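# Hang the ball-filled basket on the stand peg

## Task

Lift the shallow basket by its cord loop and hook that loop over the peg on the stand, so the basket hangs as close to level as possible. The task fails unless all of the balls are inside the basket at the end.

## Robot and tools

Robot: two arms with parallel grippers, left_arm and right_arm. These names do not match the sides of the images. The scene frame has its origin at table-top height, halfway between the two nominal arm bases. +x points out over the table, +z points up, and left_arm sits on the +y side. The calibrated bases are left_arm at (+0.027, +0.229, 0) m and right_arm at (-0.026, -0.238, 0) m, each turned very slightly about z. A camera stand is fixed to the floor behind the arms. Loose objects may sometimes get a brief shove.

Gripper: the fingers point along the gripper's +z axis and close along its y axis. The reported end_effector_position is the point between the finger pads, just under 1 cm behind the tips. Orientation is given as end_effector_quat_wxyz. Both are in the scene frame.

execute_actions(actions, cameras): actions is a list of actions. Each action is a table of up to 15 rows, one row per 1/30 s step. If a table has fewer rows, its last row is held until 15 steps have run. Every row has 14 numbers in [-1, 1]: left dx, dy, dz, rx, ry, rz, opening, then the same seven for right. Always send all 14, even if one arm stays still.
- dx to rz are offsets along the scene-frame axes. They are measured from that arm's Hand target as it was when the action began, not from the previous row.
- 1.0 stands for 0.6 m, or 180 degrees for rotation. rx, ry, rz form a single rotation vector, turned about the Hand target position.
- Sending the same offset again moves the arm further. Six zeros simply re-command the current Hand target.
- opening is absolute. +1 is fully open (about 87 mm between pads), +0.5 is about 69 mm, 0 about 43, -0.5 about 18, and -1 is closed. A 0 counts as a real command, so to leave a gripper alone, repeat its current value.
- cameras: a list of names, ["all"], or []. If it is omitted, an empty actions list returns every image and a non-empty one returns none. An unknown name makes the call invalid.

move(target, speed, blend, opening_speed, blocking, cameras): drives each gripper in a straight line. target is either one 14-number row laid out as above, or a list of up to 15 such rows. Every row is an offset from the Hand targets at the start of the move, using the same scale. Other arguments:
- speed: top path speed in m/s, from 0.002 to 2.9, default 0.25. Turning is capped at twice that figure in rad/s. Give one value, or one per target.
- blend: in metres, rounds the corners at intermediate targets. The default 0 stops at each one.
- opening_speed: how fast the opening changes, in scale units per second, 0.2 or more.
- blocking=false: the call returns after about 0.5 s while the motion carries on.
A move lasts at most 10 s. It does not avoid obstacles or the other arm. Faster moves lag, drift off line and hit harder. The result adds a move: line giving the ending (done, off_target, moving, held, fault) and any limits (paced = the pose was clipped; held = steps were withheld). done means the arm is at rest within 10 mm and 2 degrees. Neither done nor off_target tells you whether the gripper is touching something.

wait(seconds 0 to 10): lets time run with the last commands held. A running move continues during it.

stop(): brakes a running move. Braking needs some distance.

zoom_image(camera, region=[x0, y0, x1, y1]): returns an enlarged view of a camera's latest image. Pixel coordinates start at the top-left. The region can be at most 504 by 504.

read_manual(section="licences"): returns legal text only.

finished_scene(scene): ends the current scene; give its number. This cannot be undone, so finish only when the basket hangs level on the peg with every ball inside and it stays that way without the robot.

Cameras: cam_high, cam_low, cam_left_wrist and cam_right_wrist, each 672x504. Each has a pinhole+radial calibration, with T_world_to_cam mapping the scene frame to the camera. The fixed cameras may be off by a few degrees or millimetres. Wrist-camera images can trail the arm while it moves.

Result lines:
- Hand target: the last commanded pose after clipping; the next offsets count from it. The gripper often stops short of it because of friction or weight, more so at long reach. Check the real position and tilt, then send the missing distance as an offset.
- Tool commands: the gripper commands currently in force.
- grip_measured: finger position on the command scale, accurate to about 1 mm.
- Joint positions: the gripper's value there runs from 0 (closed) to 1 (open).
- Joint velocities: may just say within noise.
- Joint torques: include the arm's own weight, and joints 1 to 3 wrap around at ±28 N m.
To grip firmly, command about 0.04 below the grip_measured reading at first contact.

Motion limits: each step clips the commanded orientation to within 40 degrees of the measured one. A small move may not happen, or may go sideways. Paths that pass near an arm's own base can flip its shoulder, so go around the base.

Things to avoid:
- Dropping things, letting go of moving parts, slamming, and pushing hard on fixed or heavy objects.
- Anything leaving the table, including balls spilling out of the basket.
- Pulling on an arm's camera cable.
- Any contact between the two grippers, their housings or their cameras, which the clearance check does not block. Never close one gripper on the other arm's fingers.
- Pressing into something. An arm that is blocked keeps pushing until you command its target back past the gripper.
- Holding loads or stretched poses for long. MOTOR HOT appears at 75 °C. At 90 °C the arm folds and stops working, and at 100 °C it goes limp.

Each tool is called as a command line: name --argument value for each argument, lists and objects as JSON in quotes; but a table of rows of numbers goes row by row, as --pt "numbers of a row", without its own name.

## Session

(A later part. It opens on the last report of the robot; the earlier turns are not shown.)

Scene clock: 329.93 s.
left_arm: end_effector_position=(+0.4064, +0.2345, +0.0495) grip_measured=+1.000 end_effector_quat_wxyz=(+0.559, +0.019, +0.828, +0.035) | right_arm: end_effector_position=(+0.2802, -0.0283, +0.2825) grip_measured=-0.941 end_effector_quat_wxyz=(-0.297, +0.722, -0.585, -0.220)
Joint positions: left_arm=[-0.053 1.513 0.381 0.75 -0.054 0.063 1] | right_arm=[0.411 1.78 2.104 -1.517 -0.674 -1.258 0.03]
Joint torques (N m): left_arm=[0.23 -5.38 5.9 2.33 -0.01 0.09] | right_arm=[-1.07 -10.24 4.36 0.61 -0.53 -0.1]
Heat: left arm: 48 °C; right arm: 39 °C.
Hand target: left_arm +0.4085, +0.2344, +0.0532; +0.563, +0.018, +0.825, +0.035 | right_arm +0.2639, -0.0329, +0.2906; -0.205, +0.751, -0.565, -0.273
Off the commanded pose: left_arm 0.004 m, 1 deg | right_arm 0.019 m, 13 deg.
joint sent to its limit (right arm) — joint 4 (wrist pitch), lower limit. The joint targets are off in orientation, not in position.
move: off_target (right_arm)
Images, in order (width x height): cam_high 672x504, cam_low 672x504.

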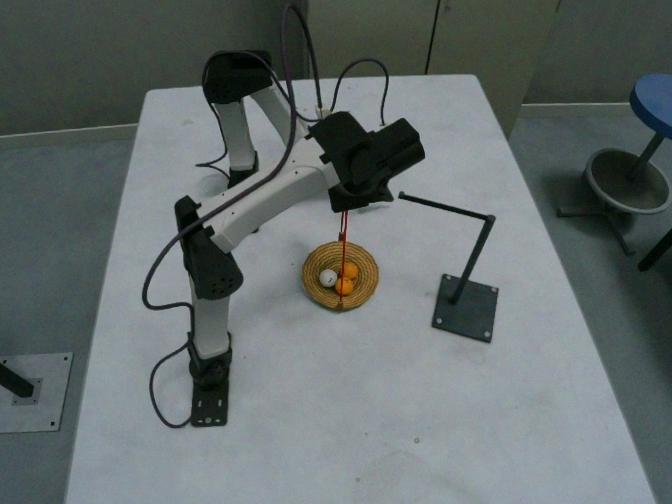

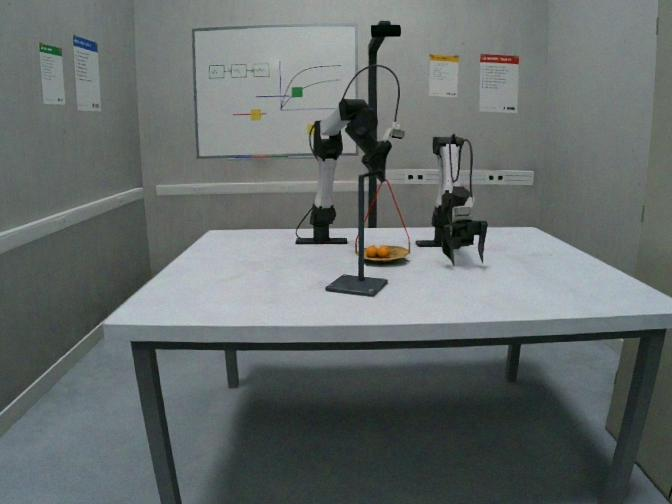

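move --target '[0,0,0,0,0,0,1,-0.02,0.0,0.055,0.03,0.01,0,-1]' --speed 0.04 --cameras '["cam_low", "cam_high"]'

zoom_image --camera "cam_low" --region '[280, 120, 520, 300]'

zoom_image --camera "cam_high" --region '[270, 150, 510, 330]'

Scene clock: 337.27 s.
left_arm: end_effector_position=(+0.4064, +0.2345, +0.0495) grip_measured=+1.000 end_effector_quat_wxyz=(+0.559, +0.019, +0.828, +0.035) | right_arm: end_effector_position=(+0.2681, -0.0290, +0.3098) grip_measured=-0.942 end_effector_quat_wxyz=(-0.339, +0.700, -0.576, -0.251)
Joint positions: left_arm=[-0.053 1.513 0.381 0.75 -0.054 0.063 1] | right_arm=[0.373 1.724 2.104 -1.517 -0.781 -1.234 0.029]
Joint torques (N m): left_arm=[0.24 -5.37 5.9 2.32 -0.01 0.1] | right_arm=[-0.77 -9.47 6.19 0.66 -0.6 0.14]
Heat: left arm: 48 °C; right arm: 39 °C.
Hand target: left_arm +0.4085, +0.2344, +0.0532; +0.563, +0.018, +0.825, +0.035 | right_arm +0.2519, -0.0329, +0.3236; -0.231, +0.736, -0.555, -0.311
Off the commanded pose: left_arm 0.004 m, 1 deg | right_arm 0.022 m, 15 deg.
joint sent to its limit (right arm) — joint 4 (wrist pitch), lower limit. The joint targets are off in orientation, not in position.
move: off_target (right_arm)
Images, in order (width x height): cam_high 672x504, cam_low 672x504.

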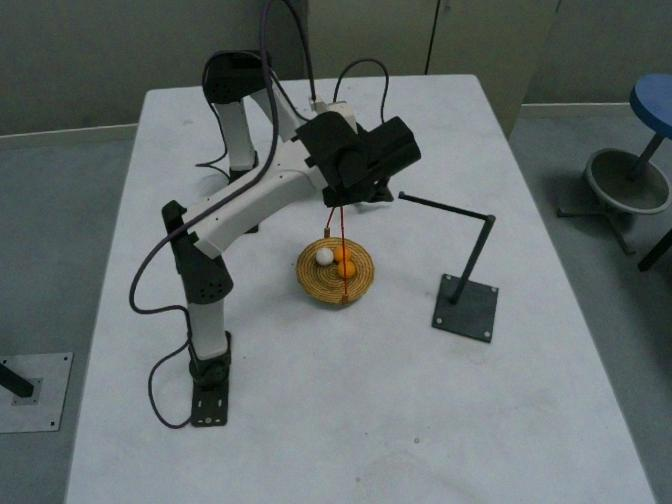

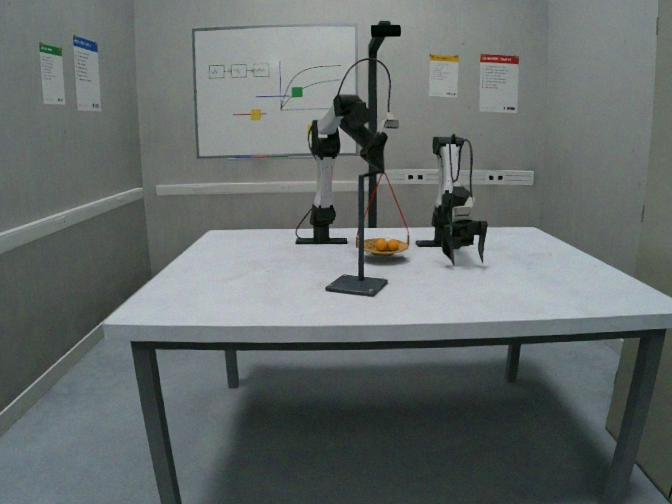

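Scaled by 2.100 from the camera's 672x504 image, which has a finer 960x720 frame.

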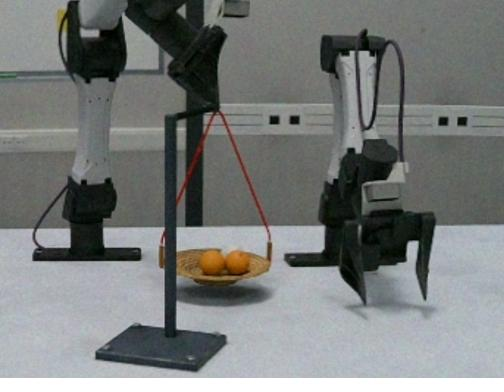

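Scaled by 2.100 from the camera's 672x504 image, which has a finer 960x720 frame.

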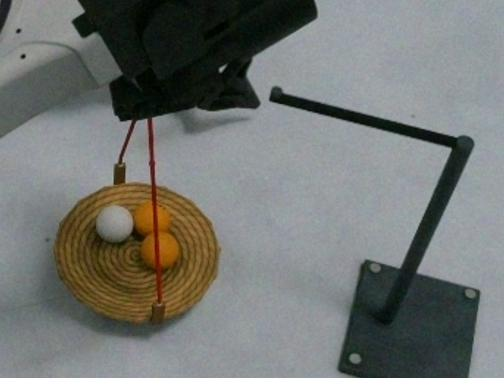

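zoom_image --camera "cam_low" --region '[345, 160, 425, 270]'

Scaled by 4.582 from the camera's 672x504 image, which has a finer 960x720 frame.

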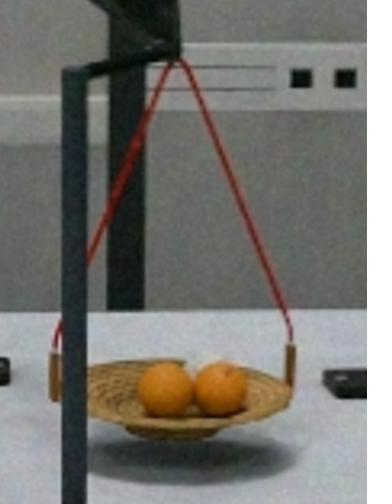

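move --target '[0,0,0,0,0,0,1,0.135,0.01,0.085,0.0528,0.001,-0.145,-1]' --speed 0.06 --cameras '["all"]'

zoom_image --camera "cam_low" --region '[330, 140, 450, 280]'

zoom_image --camera "cam_high" --region '[290, 130, 530, 330]'

Scene clock: 391.70 s.
left_arm: end_effector_position=(+0.4064, +0.2345, +0.0495) grip_measured=+1.000 end_effector_quat_wxyz=(+0.559, +0.019, +0.828, +0.035) | right_arm: end_effector_position=(+0.3369, -0.0274, +0.3790) grip_measured=-0.942 end_effector_quat_wxyz=(+0.420, -0.554, +0.665, +0.271)
Joint positions: left_arm=[-0.053 1.513 0.381 0.75 -0.054 0.063 1] | right_arm=[0.289 2.004 2.702 -1.516 -0.818 -0.784 0.029]
Joint torques (N m): left_arm=[0.2 -5.37 5.9 2.33 -0.01 0.1] | right_arm=[-0.81 -6.53 6.91 1.14 -0.48 0.1]
Heat: left arm: 49 °C; right arm: 41 °C.
Hand target: left_arm +0.4085, +0.2344, +0.0532; +0.563, +0.018, +0.825, +0.035 | right_arm +0.3329, -0.0269, +0.3746; +0.354, -0.570, +0.680, +0.297
Off the commanded pose: left_arm 0.004 m, 1 deg | right_arm 0.006 m, 8 deg.
joint sent to its limit (right arm) — joint 4 (wrist pitch), lower limit. The joint targets are off in orientation, not in position.
move: off_target (right_arm)
camera_calibration:
cam_right_wrist: T_world_to_cam=[[0.965161, -0.240696, 0.102615, -0.371985], [-0.222991, -0.961818, -0.158688, 0.129585], [0.136893, 0.130277, -0.981982, 0.472899], [0, 0, 0, 1]] pos_world=[0.323185, -0.0265064, 0.523113]

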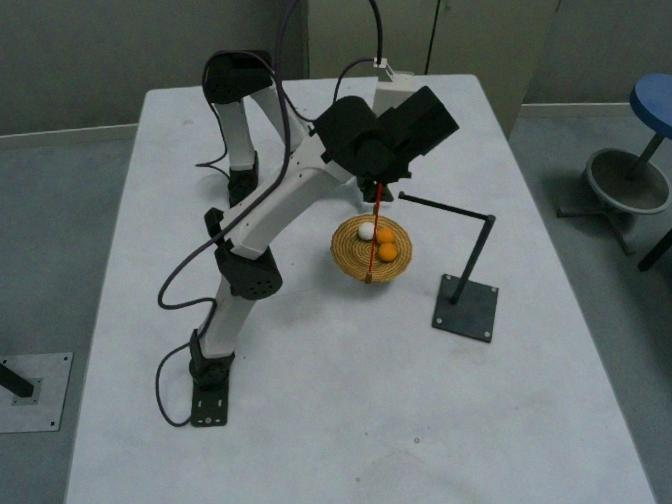

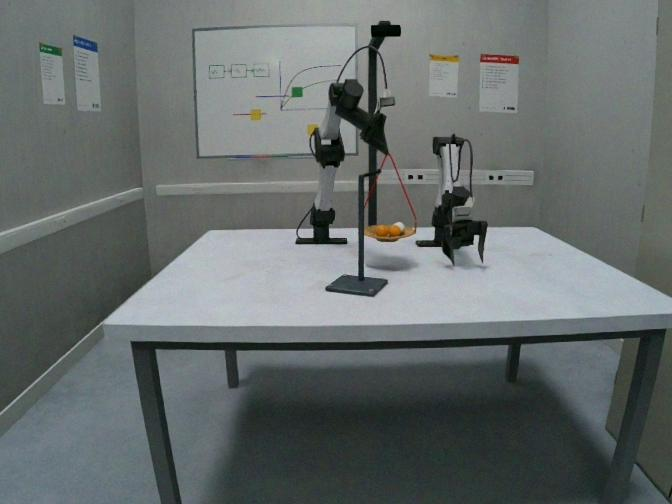

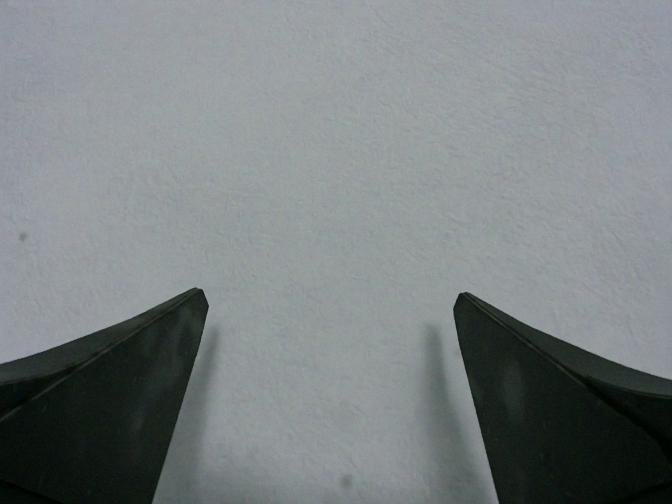

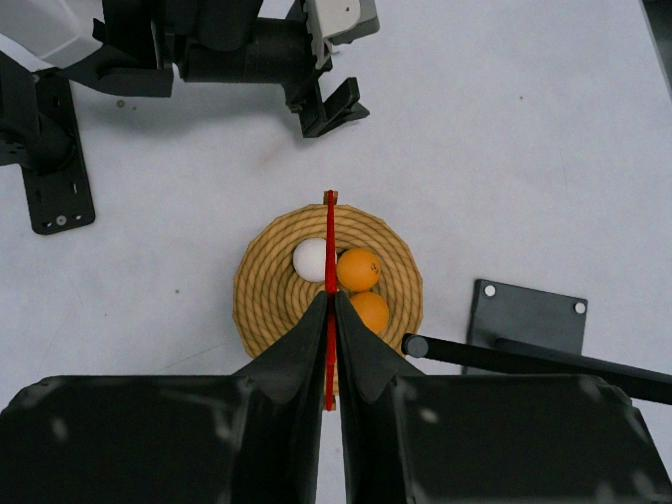

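Scaled by 3.600 from the camera's 672x504 image, which has a finer 960x720 frame.

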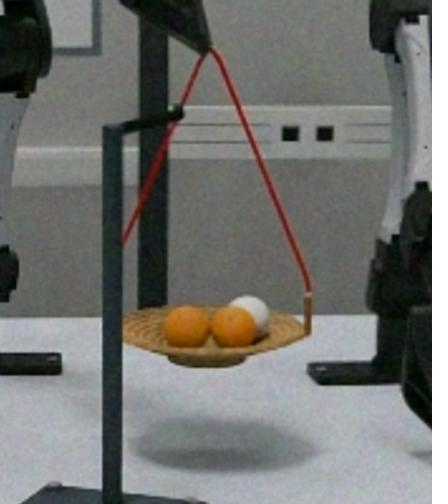

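Scaled by 2.100 from the camera's 672x504 image, which has a finer 960x720 frame.

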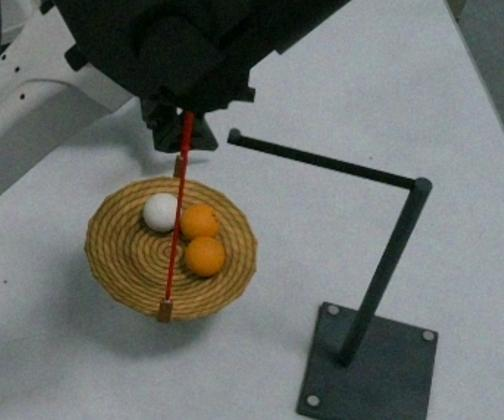

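move --pt "0 0 0 0 0 0 1 0.021 -0.029 0 0.03 -0.005 0 -1" --pt "0 0 0 0 0 0 1 0.158 -0.09 0 0.05 -0.009 0 -1" --speed 0.05 --blend '[0.01,0]' --cameras '["all"]'

zoom_image --camera "cam_low" --region '[330, 140, 450, 280]'

zoom_image --camera "cam_high" --region '[330, 130, 530, 330]'

Scene clock: 419.23 s.
left_arm: end_effector_position=(+0.4064, +0.2345, +0.0495) grip_measured=+1.000 end_effector_quat_wxyz=(+0.559, +0.019, +0.828, +0.035) | right_arm: end_effector_position=(+0.4209, -0.0823, +0.3717) grip_measured=-0.942 end_effector_quat_wxyz=(+0.486, -0.493, +0.648, +0.316)
Joint positions: left_arm=[-0.053 1.513 0.381 0.75 -0.054 0.063 1] | right_arm=[0.057 2.208 2.841 -1.386 -1.072 -0.763 0.029]
Joint torques (N m): left_arm=[0.2 -5.38 5.93 2.32 -0.01 0.09] | right_arm=[-0.85 -7.83 6.95 1.89 -0.53 0.11]
Heat: left arm: 49 °C; right arm: 41 °C.
Hand target: left_arm +0.4085, +0.2344, +0.0532; +0.563, +0.018, +0.825, +0.035 | right_arm +0.4277, -0.0808, +0.3745; +0.407, -0.544, +0.649, +0.341
Off the commanded pose: left_arm 0.004 m, 1 deg | right_arm 0.007 m, 11 deg.
elbow stopped short (right arm): the move would have taken joint 3 (elbow) straighter than the controller allows.
move: off_target (right_arm)
camera_calibration:
cam_right_wrist: T_world_to_cam=[[0.946882, -0.314478, 0.0672137, -0.450789], [-0.273829, -0.898064, -0.344237, 0.189988], [0.168617, 0.307547, -0.936474, 0.445769], [0, 0, 0, 1]] pos_world=[0.403704, -0.108238, 0.513151]

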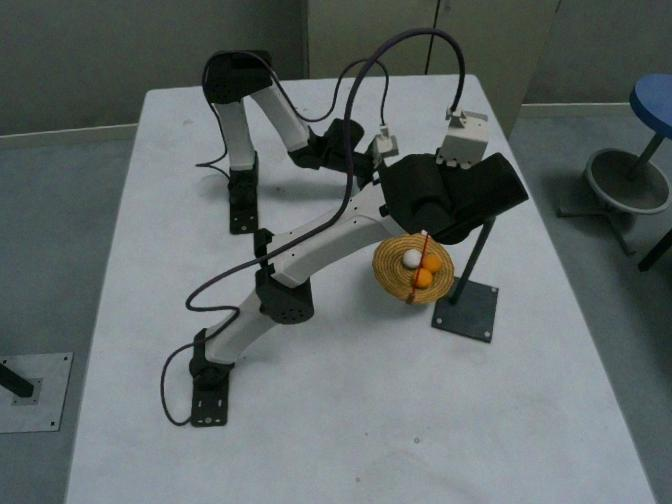

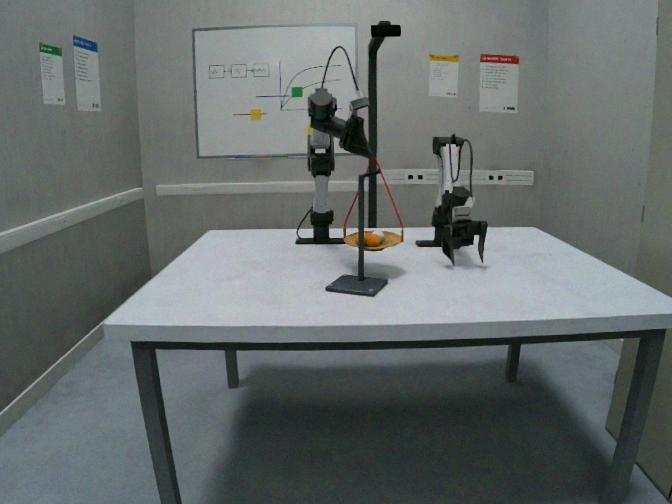

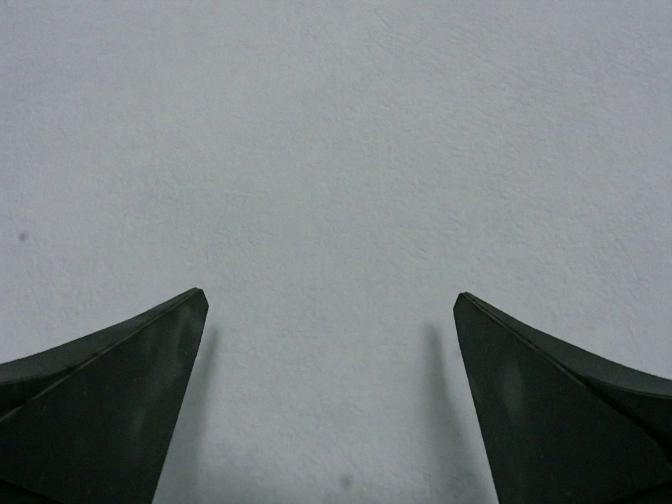

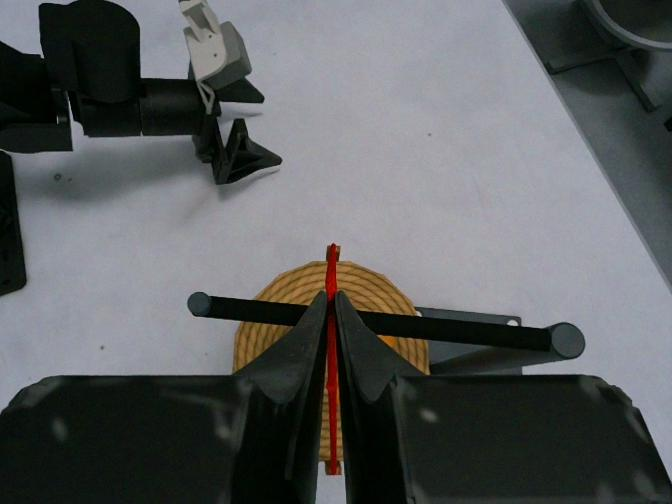

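Scaled by 3.600 from the camera's 672x504 image, which has a finer 960x720 frame.

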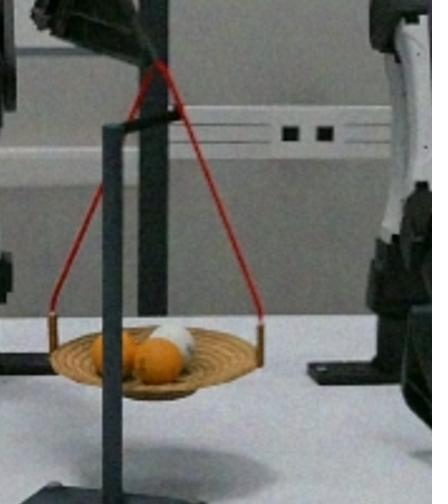

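Scaled by 2.520 from the camera's 672x504 image, which has a finer 960x720 frame.

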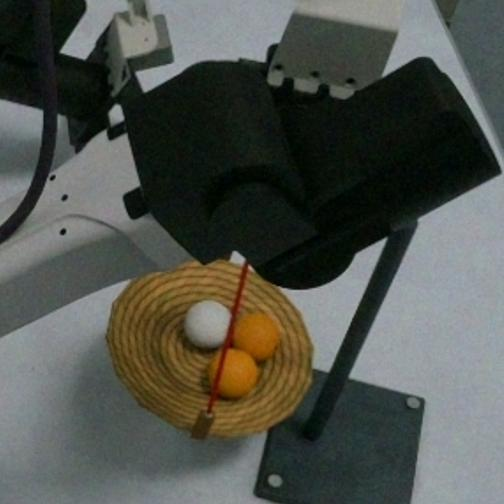

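move --pt "0 0 0 0 0 0 1 -0.0115 -0.028 0 0 0 0 -1" --pt "0 0 0 0 0 0 1 -0.0115 -0.028 -0.035 0 0 0 -1" --speed 0.04 --cameras '["cam_low", "cam_right_wrist"]'

zoom_image --camera "cam_low" --region '[330, 140, 450, 280]'

Scene clock: 439.70 s.
left_arm: end_effector_position=(+0.4064, +0.2345, +0.0495) grip_measured=+1.000 end_effector_quat_wxyz=(+0.559, +0.019, +0.828, +0.035) | right_arm: end_effector_position=(+0.4194, -0.0993, +0.3571) grip_measured=-0.942 end_effector_quat_wxyz=(+0.477, -0.503, +0.649, +0.315)
Joint positions: left_arm=[-0.053 1.513 0.381 0.75 -0.054 0.063 1] | right_arm=[0.017 2.226 2.841 -1.48 -1.096 -0.883 0.029]
Joint torques (N m): left_arm=[0.21 -5.37 5.93 2.32 -0.01 0.09] | right_arm=[-0.58 -8.05 7.43 1.31 -0.5 -0.15]
Heat: left arm: 49 °C; right arm: 42 °C.
Hand target: left_arm +0.4085, +0.2344, +0.0532; +0.563, +0.018, +0.825, +0.035 | right_arm +0.4207, -0.0977, +0.3536; +0.407, -0.544, +0.649, +0.341
Off the commanded pose: left_arm 0.004 m, 1 deg | right_arm 0.004 m, 10 deg.
elbow stopped short (right arm): the move would have taken joint 3 (elbow) straighter than the controller allows.
move: off_target (right_arm)
camera_calibration:
cam_right_wrist: T_world_to_cam=[[0.95233, -0.297091, 0.0693075, -0.455043], [-0.260283, -0.909776, -0.323357, 0.154983], [0.159121, 0.289903, -0.943735, 0.442382], [0, 0, 0, 1]] pos_world=[0.403299, -0.122438, 0.499144]
Images, in order (width x height): cam_low 672x504, cam_right_wrist 672x504.

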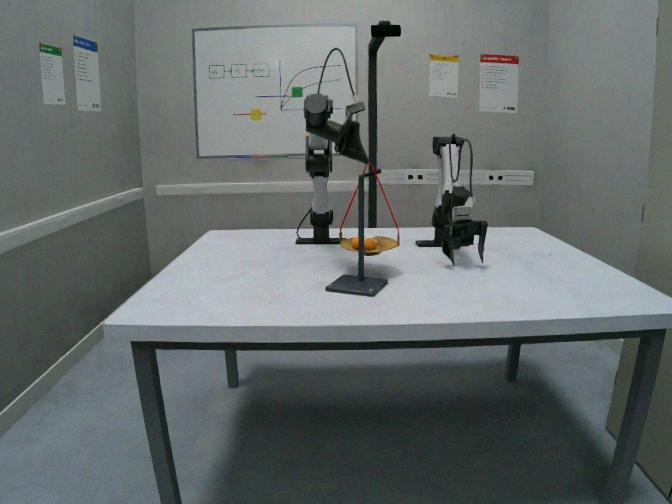

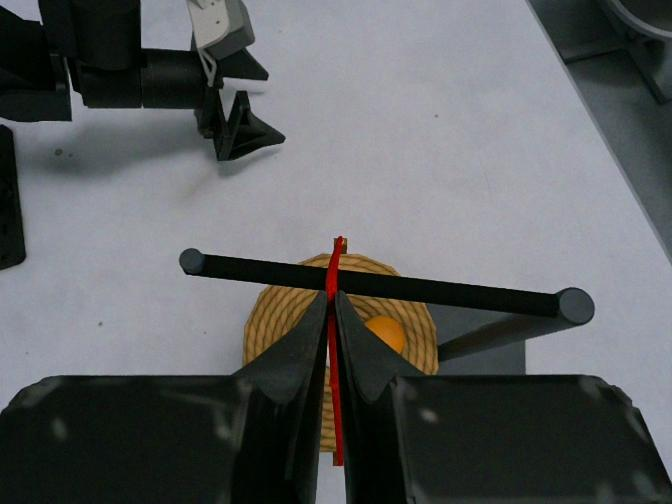

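Scaled by 3.600 from the camera's 672x504 image, which has a finer 960x720 frame.

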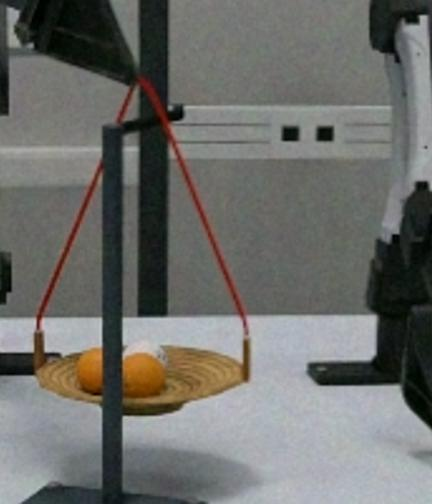

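move --target '[0,0,0,0,0,0,1,0.002,0.0045,-0.045,0,0,0,-1]' --speed 0.04 --cameras '["cam_low", "cam_right_wrist"]'

zoom_image --camera "cam_low" --region '[330, 140, 450, 280]'

Scene clock: 453.73 s.
left_arm: end_effector_position=(+0.4064, +0.2345, +0.0495) grip_measured=+1.000 end_effector_quat_wxyz=(+0.559, +0.019, +0.828, +0.035) | right_arm: end_effector_position=(+0.4231, -0.0970, +0.3417) grip_measured=-0.942 end_effector_quat_wxyz=(+0.469, -0.525, +0.638, +0.311)
Joint positions: left_arm=[-0.053 1.513 0.381 0.75 -0.054 0.063 1] | right_arm=[0.025 2.254 2.841 -1.516 -1.095 -0.974 0.029]
Joint torques (N m): left_arm=[0.21 -5.38 5.9 2.32 -0.01 0.1] | right_arm=[0.09 -8.31 4.79 0.89 -0.41 -0.11]
Heat: left arm: 49 °C; right arm: 42 °C.
Hand target: left_arm +0.4085, +0.2344, +0.0532; +0.563, +0.018, +0.825, +0.035 | right_arm +0.4219, -0.0950, +0.3266; +0.408, -0.544, +0.649, +0.341
Off the commanded pose: left_arm 0.004 m, 1 deg | right_arm 0.015 m, 8 deg.
joint sent to its limit (right arm) — joint 4 (wrist pitch), lower limit. The joint targets are off in orientation, not in position.
move: off_target (right_arm)
camera_calibration:
cam_right_wrist: T_world_to_cam=[[0.962054, -0.25658, 0.0928409, -0.464984], [-0.218165, -0.927668, -0.303046, 0.126574], [0.163881, 0.271291, -0.948443, 0.424406], [0, 0, 0, 1]] pos_world=[0.405401, -0.117024, 0.484052]
Images, in order (width x height): cam_low 672x504, cam_right_wrist 672x504.

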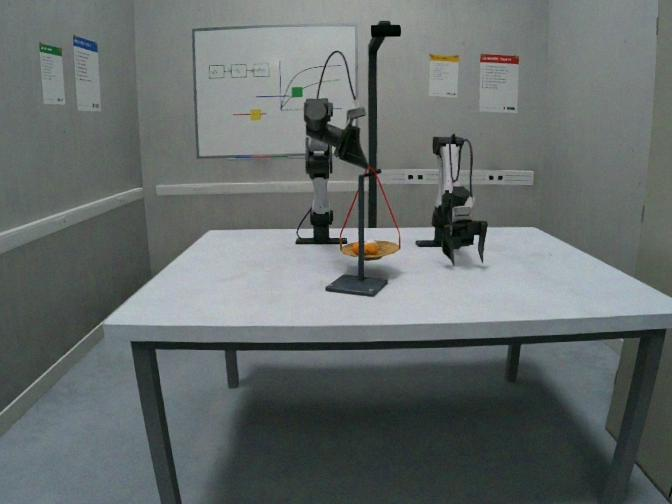

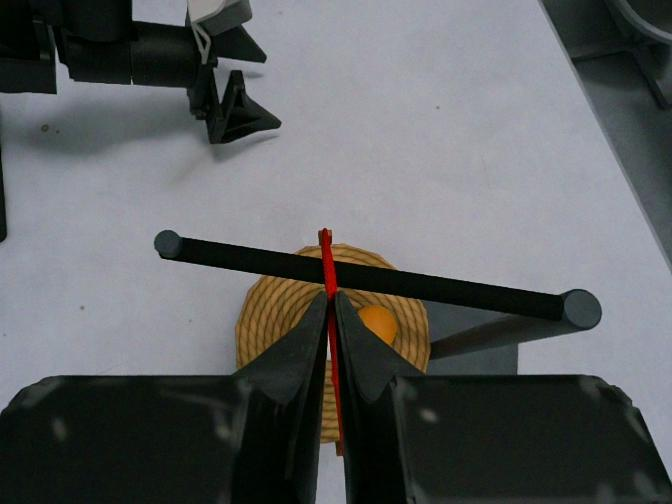

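Scaled by 3.600 from the camera's 672x504 image, which has a finer 960x720 frame.

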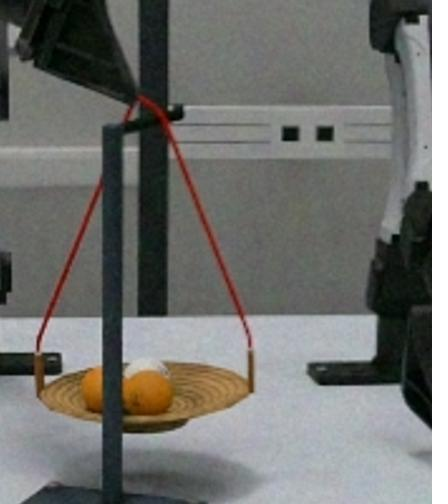

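move --target '[0,0,0,0,0,0,1,0.0,0.0,-0.03,0,0,0,-1]' --speed 0.04 --cameras '["cam_low", "cam_right_wrist"]'

zoom_image --camera "cam_low" --region '[330, 140, 450, 280]'

zoom_image --camera "cam_right_wrist" --region '[200, 180, 480, 390]'

Scene clock: 460.83 s.
left_arm: end_effector_position=(+0.4064, +0.2345, +0.0495) grip_measured=+1.000 end_effector_quat_wxyz=(+0.559, +0.019, +0.828, +0.035) | right_arm: end_effector_position=(+0.4263, -0.0968, +0.3221) grip_measured=-0.942 end_effector_quat_wxyz=(+0.454, -0.533, +0.639, +0.317)
Joint positions: left_arm=[-0.053 1.513 0.381 0.75 -0.054 0.063 1] | right_arm=[0.027 2.254 2.767 -1.516 -1.095 -1.035 0.029]
Joint torques (N m): left_arm=[0.24 -5.38 5.93 2.33 -0.01 0.1] | right_arm=[0.09 -9.42 3.67 0.8 -0.33 -0.17]
Heat: left arm: 50 °C; right arm: 42 °C.
Hand target: left_arm +0.4085, +0.2344, +0.0532; +0.563, +0.018, +0.825, +0.035 | right_arm +0.4219, -0.0951, +0.3086; +0.408, -0.544, +0.649, +0.341
Off the commanded pose: left_arm 0.004 m, 1 deg | right_arm 0.014 m, 6 deg.
joint sent to its limit (right arm) — joint 4 (wrist pitch), lower limit. The joint targets are off in orientation, not in position.
move: off_target (right_arm)
camera_calibration:
cam_right_wrist: T_world_to_cam=[[0.969765, -0.231672, 0.0767106, -0.46193], [-0.201573, -0.937595, -0.283345, 0.107113], [0.137566, 0.259315, -0.955945, 0.417753], [0, 0, 0, 1]] pos_world=[0.412085, -0.114917, 0.465134]
Images, in order (width x height): cam_low 672x504, cam_right_wrist 672x504.

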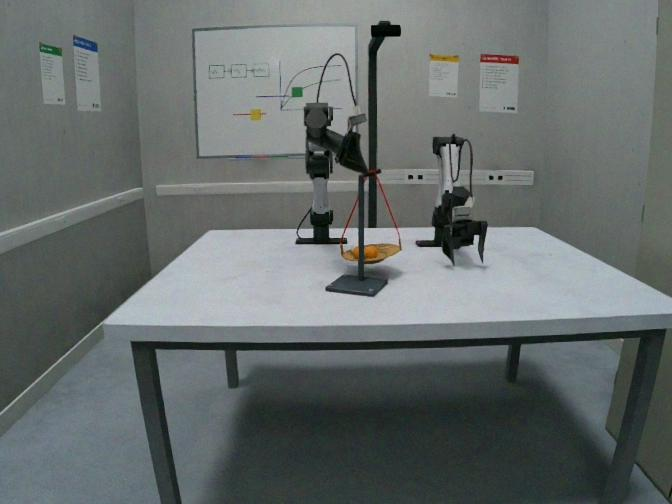

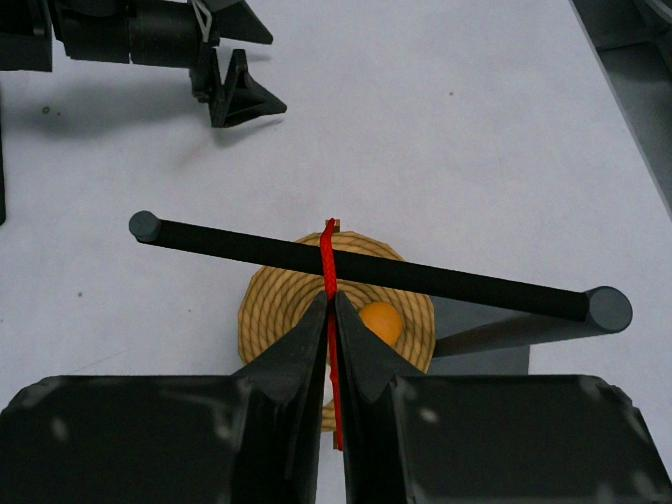

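Scaled by 3.600 from the camera's 672x504 image, which has a finer 960x720 frame.

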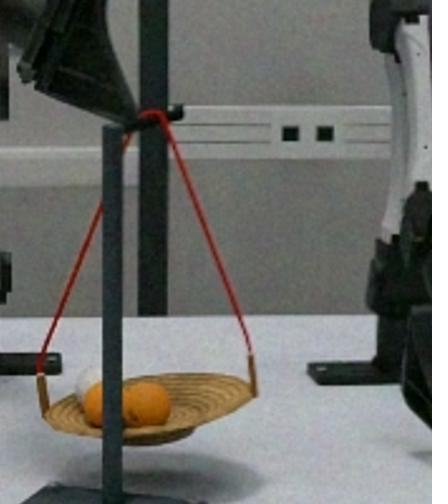

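Scaled by 1.800 from the camera's 672x504 image, which has a finer 960x720 frame.

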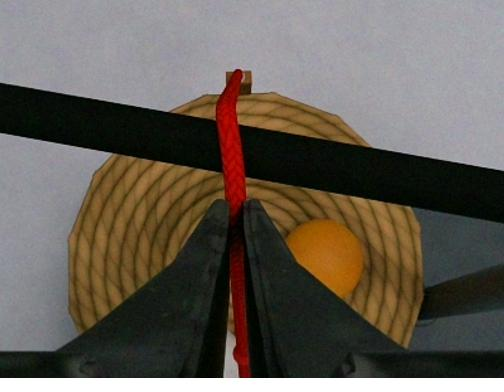

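move --pt "0 0 0 0 0 0 1 -0.002 -0.0043 0.11 0 0 0 -1" --pt "0 0 0 0 0 0 1 0.0097 0.0238 0.11 0 0 0 -1" --pt "0 0 0 0 0 0 1 -0.127 0.0847 0.11 0 0 0 -1" --pt "0 0 0 0 0 0 1 -0.148 0.1137 0.11 0 0 0 -1" --pt "0 0 0 0 0 0 1 -0.283 0.104 0.03 -0.1045 -0.0034 0.1444 -1" --speed 0.06 --blend '[0.008,0.008,0.01,0.01,0]' --cameras '["cam_low", "cam_high", "cam_right_wrist"]'

Scene clock: 514.93 s.
left_arm: end_effector_position=(+0.4064, +0.2345, +0.0495) grip_measured=+1.000 end_effector_quat_wxyz=(+0.559, +0.019, +0.828, +0.035) | right_arm: end_effector_position=(+0.2693, -0.0288, +0.3212) grip_measured=-0.942 end_effector_quat_wxyz=(-0.353, +0.686, -0.580, -0.261)
Joint positions: left_arm=[-0.053 1.513 0.381 0.75 -0.054 0.063 1] | right_arm=[0.358 1.726 2.137 -1.516 -0.812 -1.199 0.029]
Joint torques (N m): left_arm=[0.23 -5.38 5.9 2.32 -0.01 0.1] | right_arm=[0.16 -9.68 4.36 0.76 -0.32 -0.15]
Heat: left arm: 50 °C; right arm: 42 °C.
Hand target: left_arm +0.4085, +0.2344, +0.0532; +0.563, +0.018, +0.825, +0.035 | right_arm +0.2521, -0.0326, +0.3265; -0.230, +0.736, -0.555, -0.311
Off the commanded pose: left_arm 0.004 m, 1 deg | right_arm 0.018 m, 17 deg.
elbow stopped short (right arm): the move would have taken joint 3 (elbow) straighter than the controller allows.
joint sent to its limit (right arm) — joint 4 (wrist pitch), lower limit. The joint targets are off in orientation, not in position.
move: off_target (right_arm)
camera_calibration:
cam_right_wrist: T_world_to_cam=[[0.980839, 0.07423, 0.180122, -0.321276], [0.0774829, -0.996932, -0.0110815, -0.0253936], [0.178747, 0.0248256, -0.983582, 0.411808], [0, 0, 0, 1]] pos_world=[0.243478, -0.0116908, 0.462635]
Images, in order (width x height): cam_high 672x504, cam_low 672x504, cam_right_wrist 672x504.

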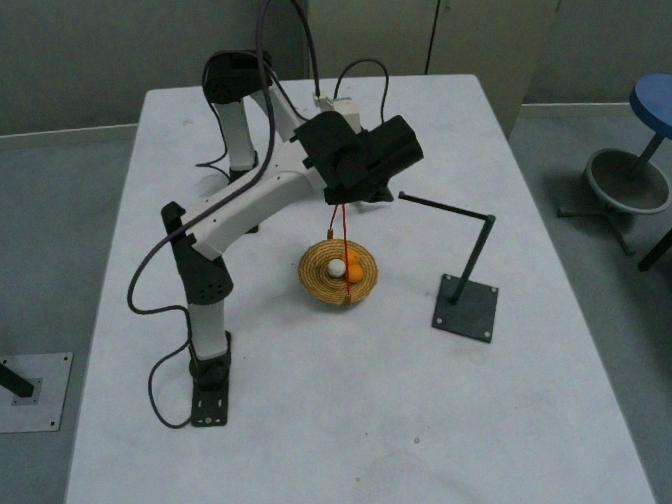

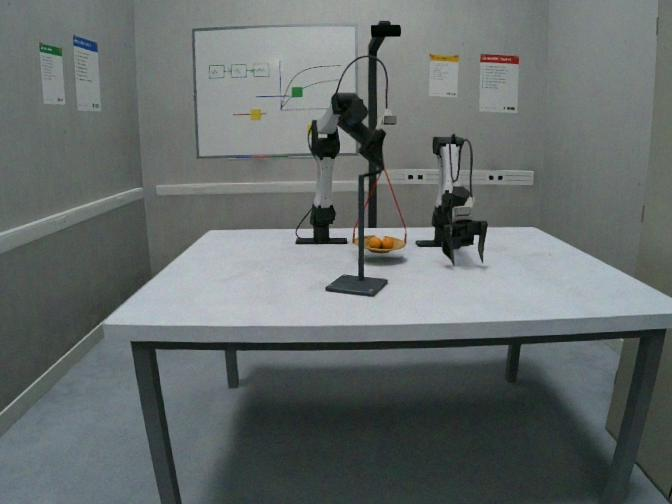

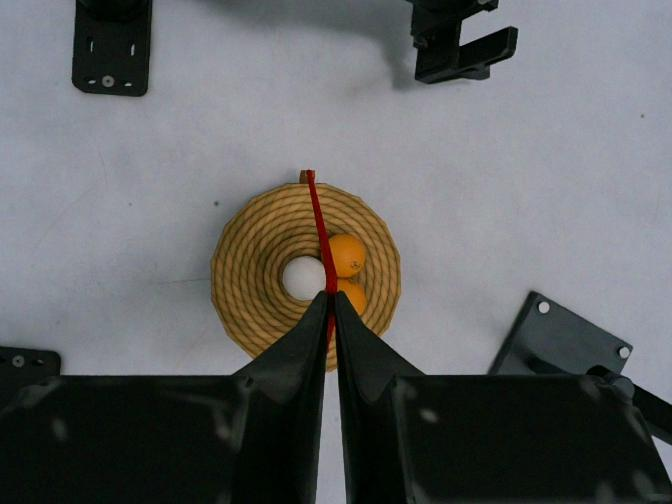

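move --pt "0 0 0 0 0 0 1 0 0.0 -0.086 0 0 0 -1" --pt "0 0 0 0 0 0 1 -0.087 0.054 -0.2275 -0.095 -0.028 0 -1" --pt "0 0 0 0 0 0 1 -0.2285 0.0127 -0.45 -0.189 -0.0565 0 -1" --speed '[0.03,0.08,0.08]' --blend '[0.005,0.03,0]' --cameras '["cam_low", "cam_high", "cam_right_wrist"]'

Scene clock: 532.80 s.
left_arm: end_effector_position=(+0.4064, +0.2345, +0.0495) grip_measured=+1.000 end_effector_quat_wxyz=(+0.559, +0.019, +0.828, +0.035) | right_arm: end_effector_position=(+0.1159, -0.0229, +0.0550) grip_measured=-0.942 end_effector_quat_wxyz=(-0.045, +0.798, -0.597, -0.074)
Joint positions: left_arm=[-0.053 1.513 0.381 0.75 -0.054 0.063 1] | right_arm=[1.035 1.56 1.043 -0.951 -0.139 -0.838 0.029]
Joint torques (N m): left_arm=[0.23 -5.38 5.93 2.32 -0.01 0.09] | right_arm=[-0.17 -7.68 4.45 0.65 0.07 0.08]
Heat: left arm: 50 °C; right arm: 40 °C.
Hand target: left_arm +0.4085, +0.2344, +0.0532; +0.563, +0.018, +0.825, +0.035 | right_arm +0.1152, -0.0249, +0.0565; -0.053, +0.796, -0.599, -0.070
Off the commanded pose: left_arm 0.004 m, 1 deg | right_arm 0.003 m, 1 deg.
move: done
camera_calibration:
cam_right_wrist: T_world_to_cam=[[0.959616, 0.28088, -0.0156168, -0.105288], [0.222386, -0.723436, 0.653594, -0.0576576], [0.172284, -0.630672, -0.756684, 0.150441], [0, 0, 0, 1]] pos_world=[0.0879397, 0.0827404, 0.149877]
Images, in order (width x height): cam_high 672x504, cam_low 672x504, cam_right_wrist 672x504.

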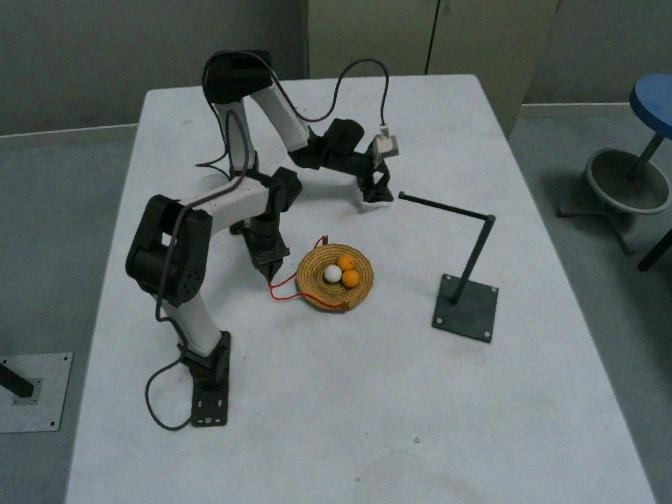

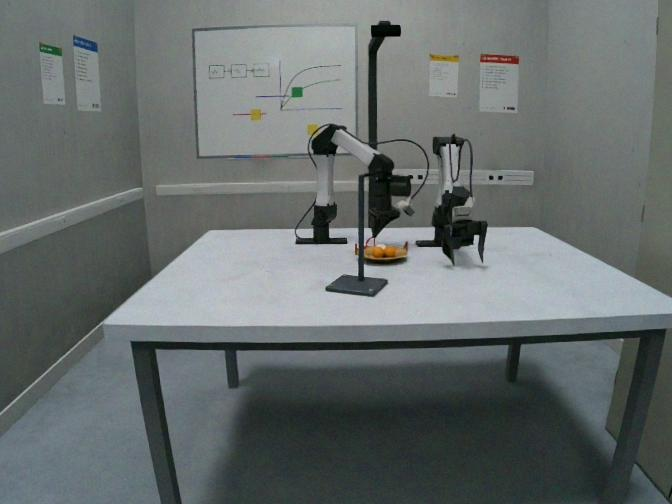

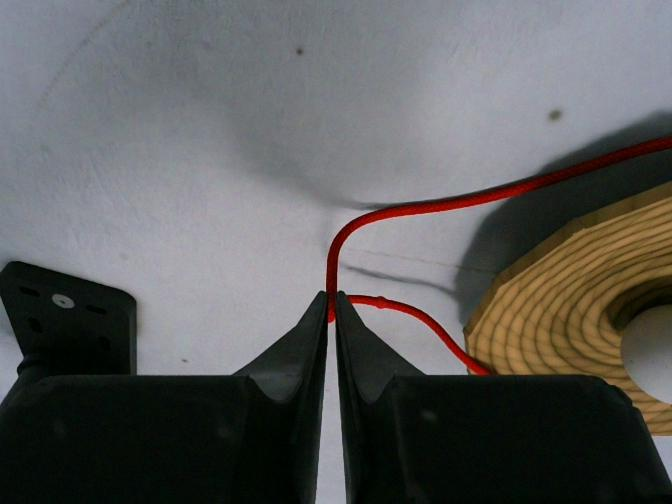

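move --pt "0 0 0 0 0 0 1 -0.006 -0.006 -0.078 0 0 0 -1" --pt "0 0 0 0 0 0 1 -0.006 -0.006 -0.078 0 0 0 -0.2" --speed 0.06 --opening_speed 0.8 --cameras '["cam_high", "cam_right_wrist"]'

zoom_image --camera "cam_high" --region '[220, 220, 360, 325]'

Scene clock: 541.30 s.
left_arm: end_effector_position=(+0.4064, +0.2345, +0.0495) grip_measured=+1.000 end_effector_quat_wxyz=(+0.559, +0.019, +0.828, +0.035) | right_arm: end_effector_position=(+0.1157, -0.0220, +0.0208) grip_measured=-0.200 end_effector_quat_wxyz=(-0.071, +0.797, -0.595, -0.074)
Joint positions: left_arm=[-0.053 1.513 0.381 0.75 -0.054 0.063 1] | right_arm=[1.039 1.56 0.897 -0.752 -0.135 -0.831 0.4]
Joint torques (N m): left_arm=[0.23 -5.38 5.94 2.32 -0.01 0.09] | right_arm=[-0.09 -3.45 3.79 0.76 0.03 0.11]
Heat: left arm: 50 °C; right arm: 40 °C.
Hand target: left_arm +0.4085, +0.2344, +0.0532; +0.563, +0.018, +0.825, +0.035 | right_arm +0.1115, -0.0286, +0.0097; -0.053, +0.796, -0.600, -0.070
Off the commanded pose: left_arm 0.004 m, 1 deg | right_arm 0.013 m, 2 deg.
move: off_target (right_arm); target 2's new opening was sent with right_arm's hand 0.012 m and 2 deg from that target
camera_calibration:
cam_right_wrist: T_world_to_cam=[[0.960323, 0.277763, 0.0250284, -0.10689], [0.200963, -0.751428, 0.628467, -0.032158], [0.193372, -0.598501, -0.777434, 0.123874], [0, 0, 0, 1]] pos_world=[0.0851577, 0.0796648, 0.11919]
Images, in order (width x height): cam_high 672x504, cam_right_wrist 672x504.

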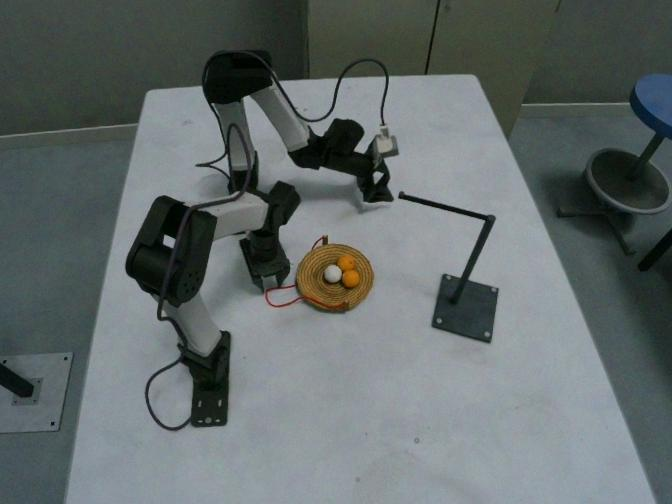

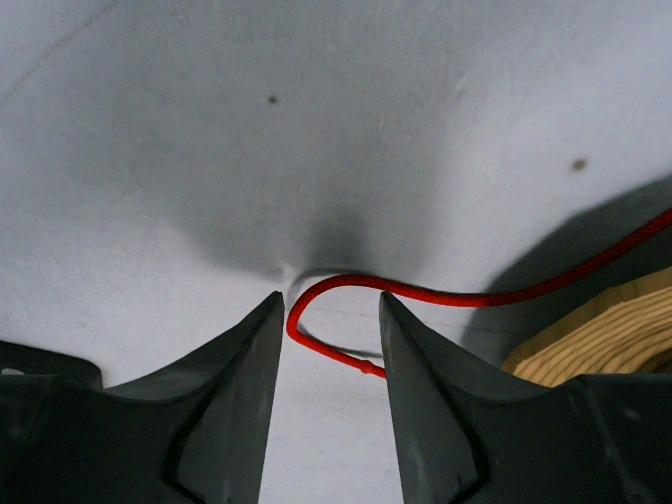

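Scaled by 3.600 from the camera's 672x504 image, which has a finer 960x720 frame.

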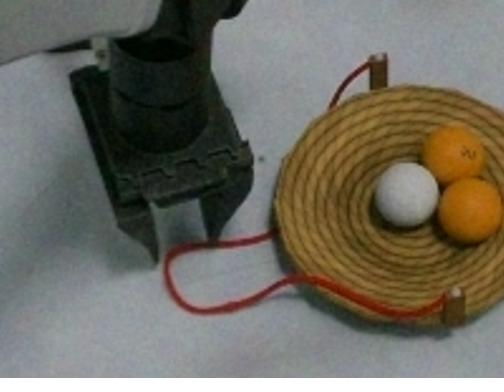

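move --pt "0 0 0 0 0 0 1 -0.008 0.0 -0.01 0 0 0 -0.2" --pt "0 0 0 0 0 0 1 -0.008 0.0 -0.01 0 0 0 -1" --pt "0 0 0 0 0 0 1 -0.055 -0.008 0.0 0 0 0 -1" --pt "0 0 0 0 0 0 1 -0.055 -0.008 -0.008 0 0 0 -1" --pt "0 0 0 0 0 0 1 -0.055 -0.008 -0.008 0 0 0 0" --speed 0.06 --opening_speed 0.8 --cameras '["cam_high", "cam_right_wrist"]'

zoom_image --camera "cam_high" --region '[220, 220, 360, 325]'

Scene clock: 557.60 s.
left_arm: end_effector_position=(+0.4064, +0.2345, +0.0495) grip_measured=+1.000 end_effector_quat_wxyz=(+0.559, +0.019, +0.828, +0.035) | right_arm: end_effector_position=(+0.0675, -0.0317, +0.0125) grip_measured=-0.001 end_effector_quat_wxyz=(-0.037, +0.793, -0.601, -0.092)
Joint positions: left_arm=[-0.053 1.513 0.381 0.75 -0.054 0.063 1] | right_arm=[1.158 1.51 0.814 -0.762 -0.164 -0.7 0.5]
Joint torques (N m): left_arm=[0.23 -5.39 5.9 2.32 -0.01 0.09] | right_arm=[-1.02 -4.74 3.21 1.14 0.43 -0.15]
Heat: left arm: 50 °C; right arm: 39 °C.
Hand target: left_arm +0.4085, +0.2344, +0.0532; +0.563, +0.018, +0.825, +0.035 | right_arm +0.0785, -0.0334, +0.0049; -0.053, +0.796, -0.599, -0.070
Off the commanded pose: left_arm 0.004 m, 1 deg | right_arm 0.013 m, 3 deg.
move: off_target (right_arm); target 2's new opening was sent with right_arm's hand 0.013 m and 2 deg from that target; target 5's new opening was sent with right_arm's hand 0.011 m and 1 deg from that target
camera_calibration:
cam_right_wrist: T_world_to_cam=[[0.960749, 0.272493, -0.0520443, -0.0568942], [0.241917, -0.731104, 0.637937, -0.0267859], [0.135784, -0.625488, -0.768328, 0.123936], [0, 0, 0, 1]] pos_world=[0.0443125, 0.0734403, 0.10935]
Images, in order (width x height): cam_high 672x504, cam_right_wrist 672x504.

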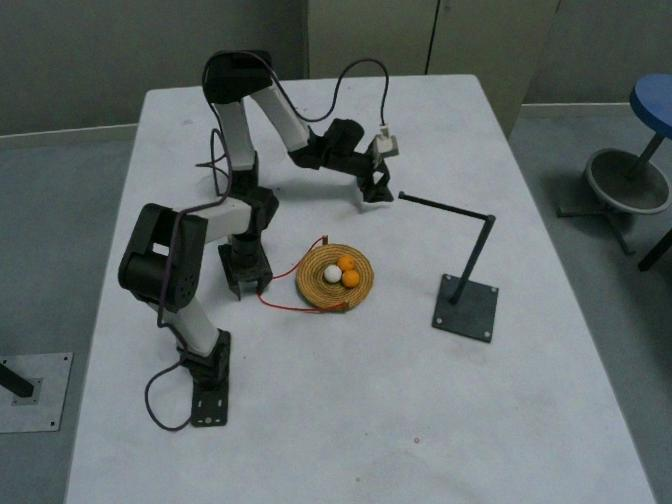

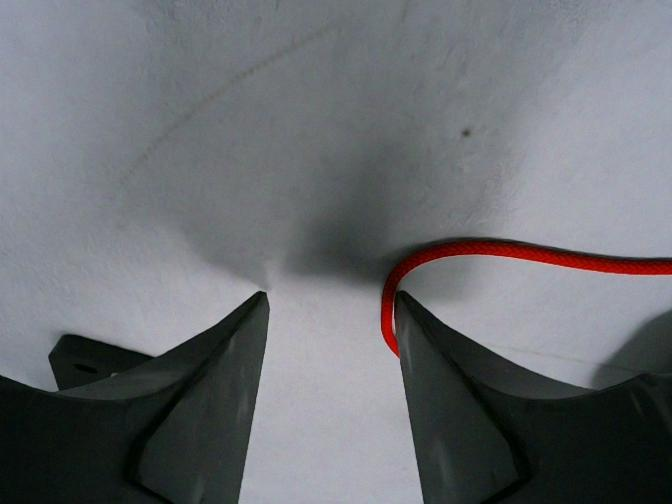

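Scaled by 3.600 from the camera's 672x504 image, which has a finer 960x720 frame.

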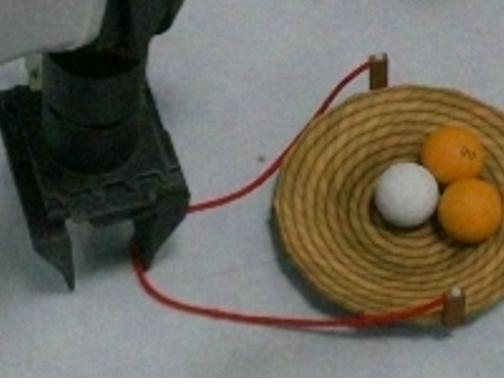

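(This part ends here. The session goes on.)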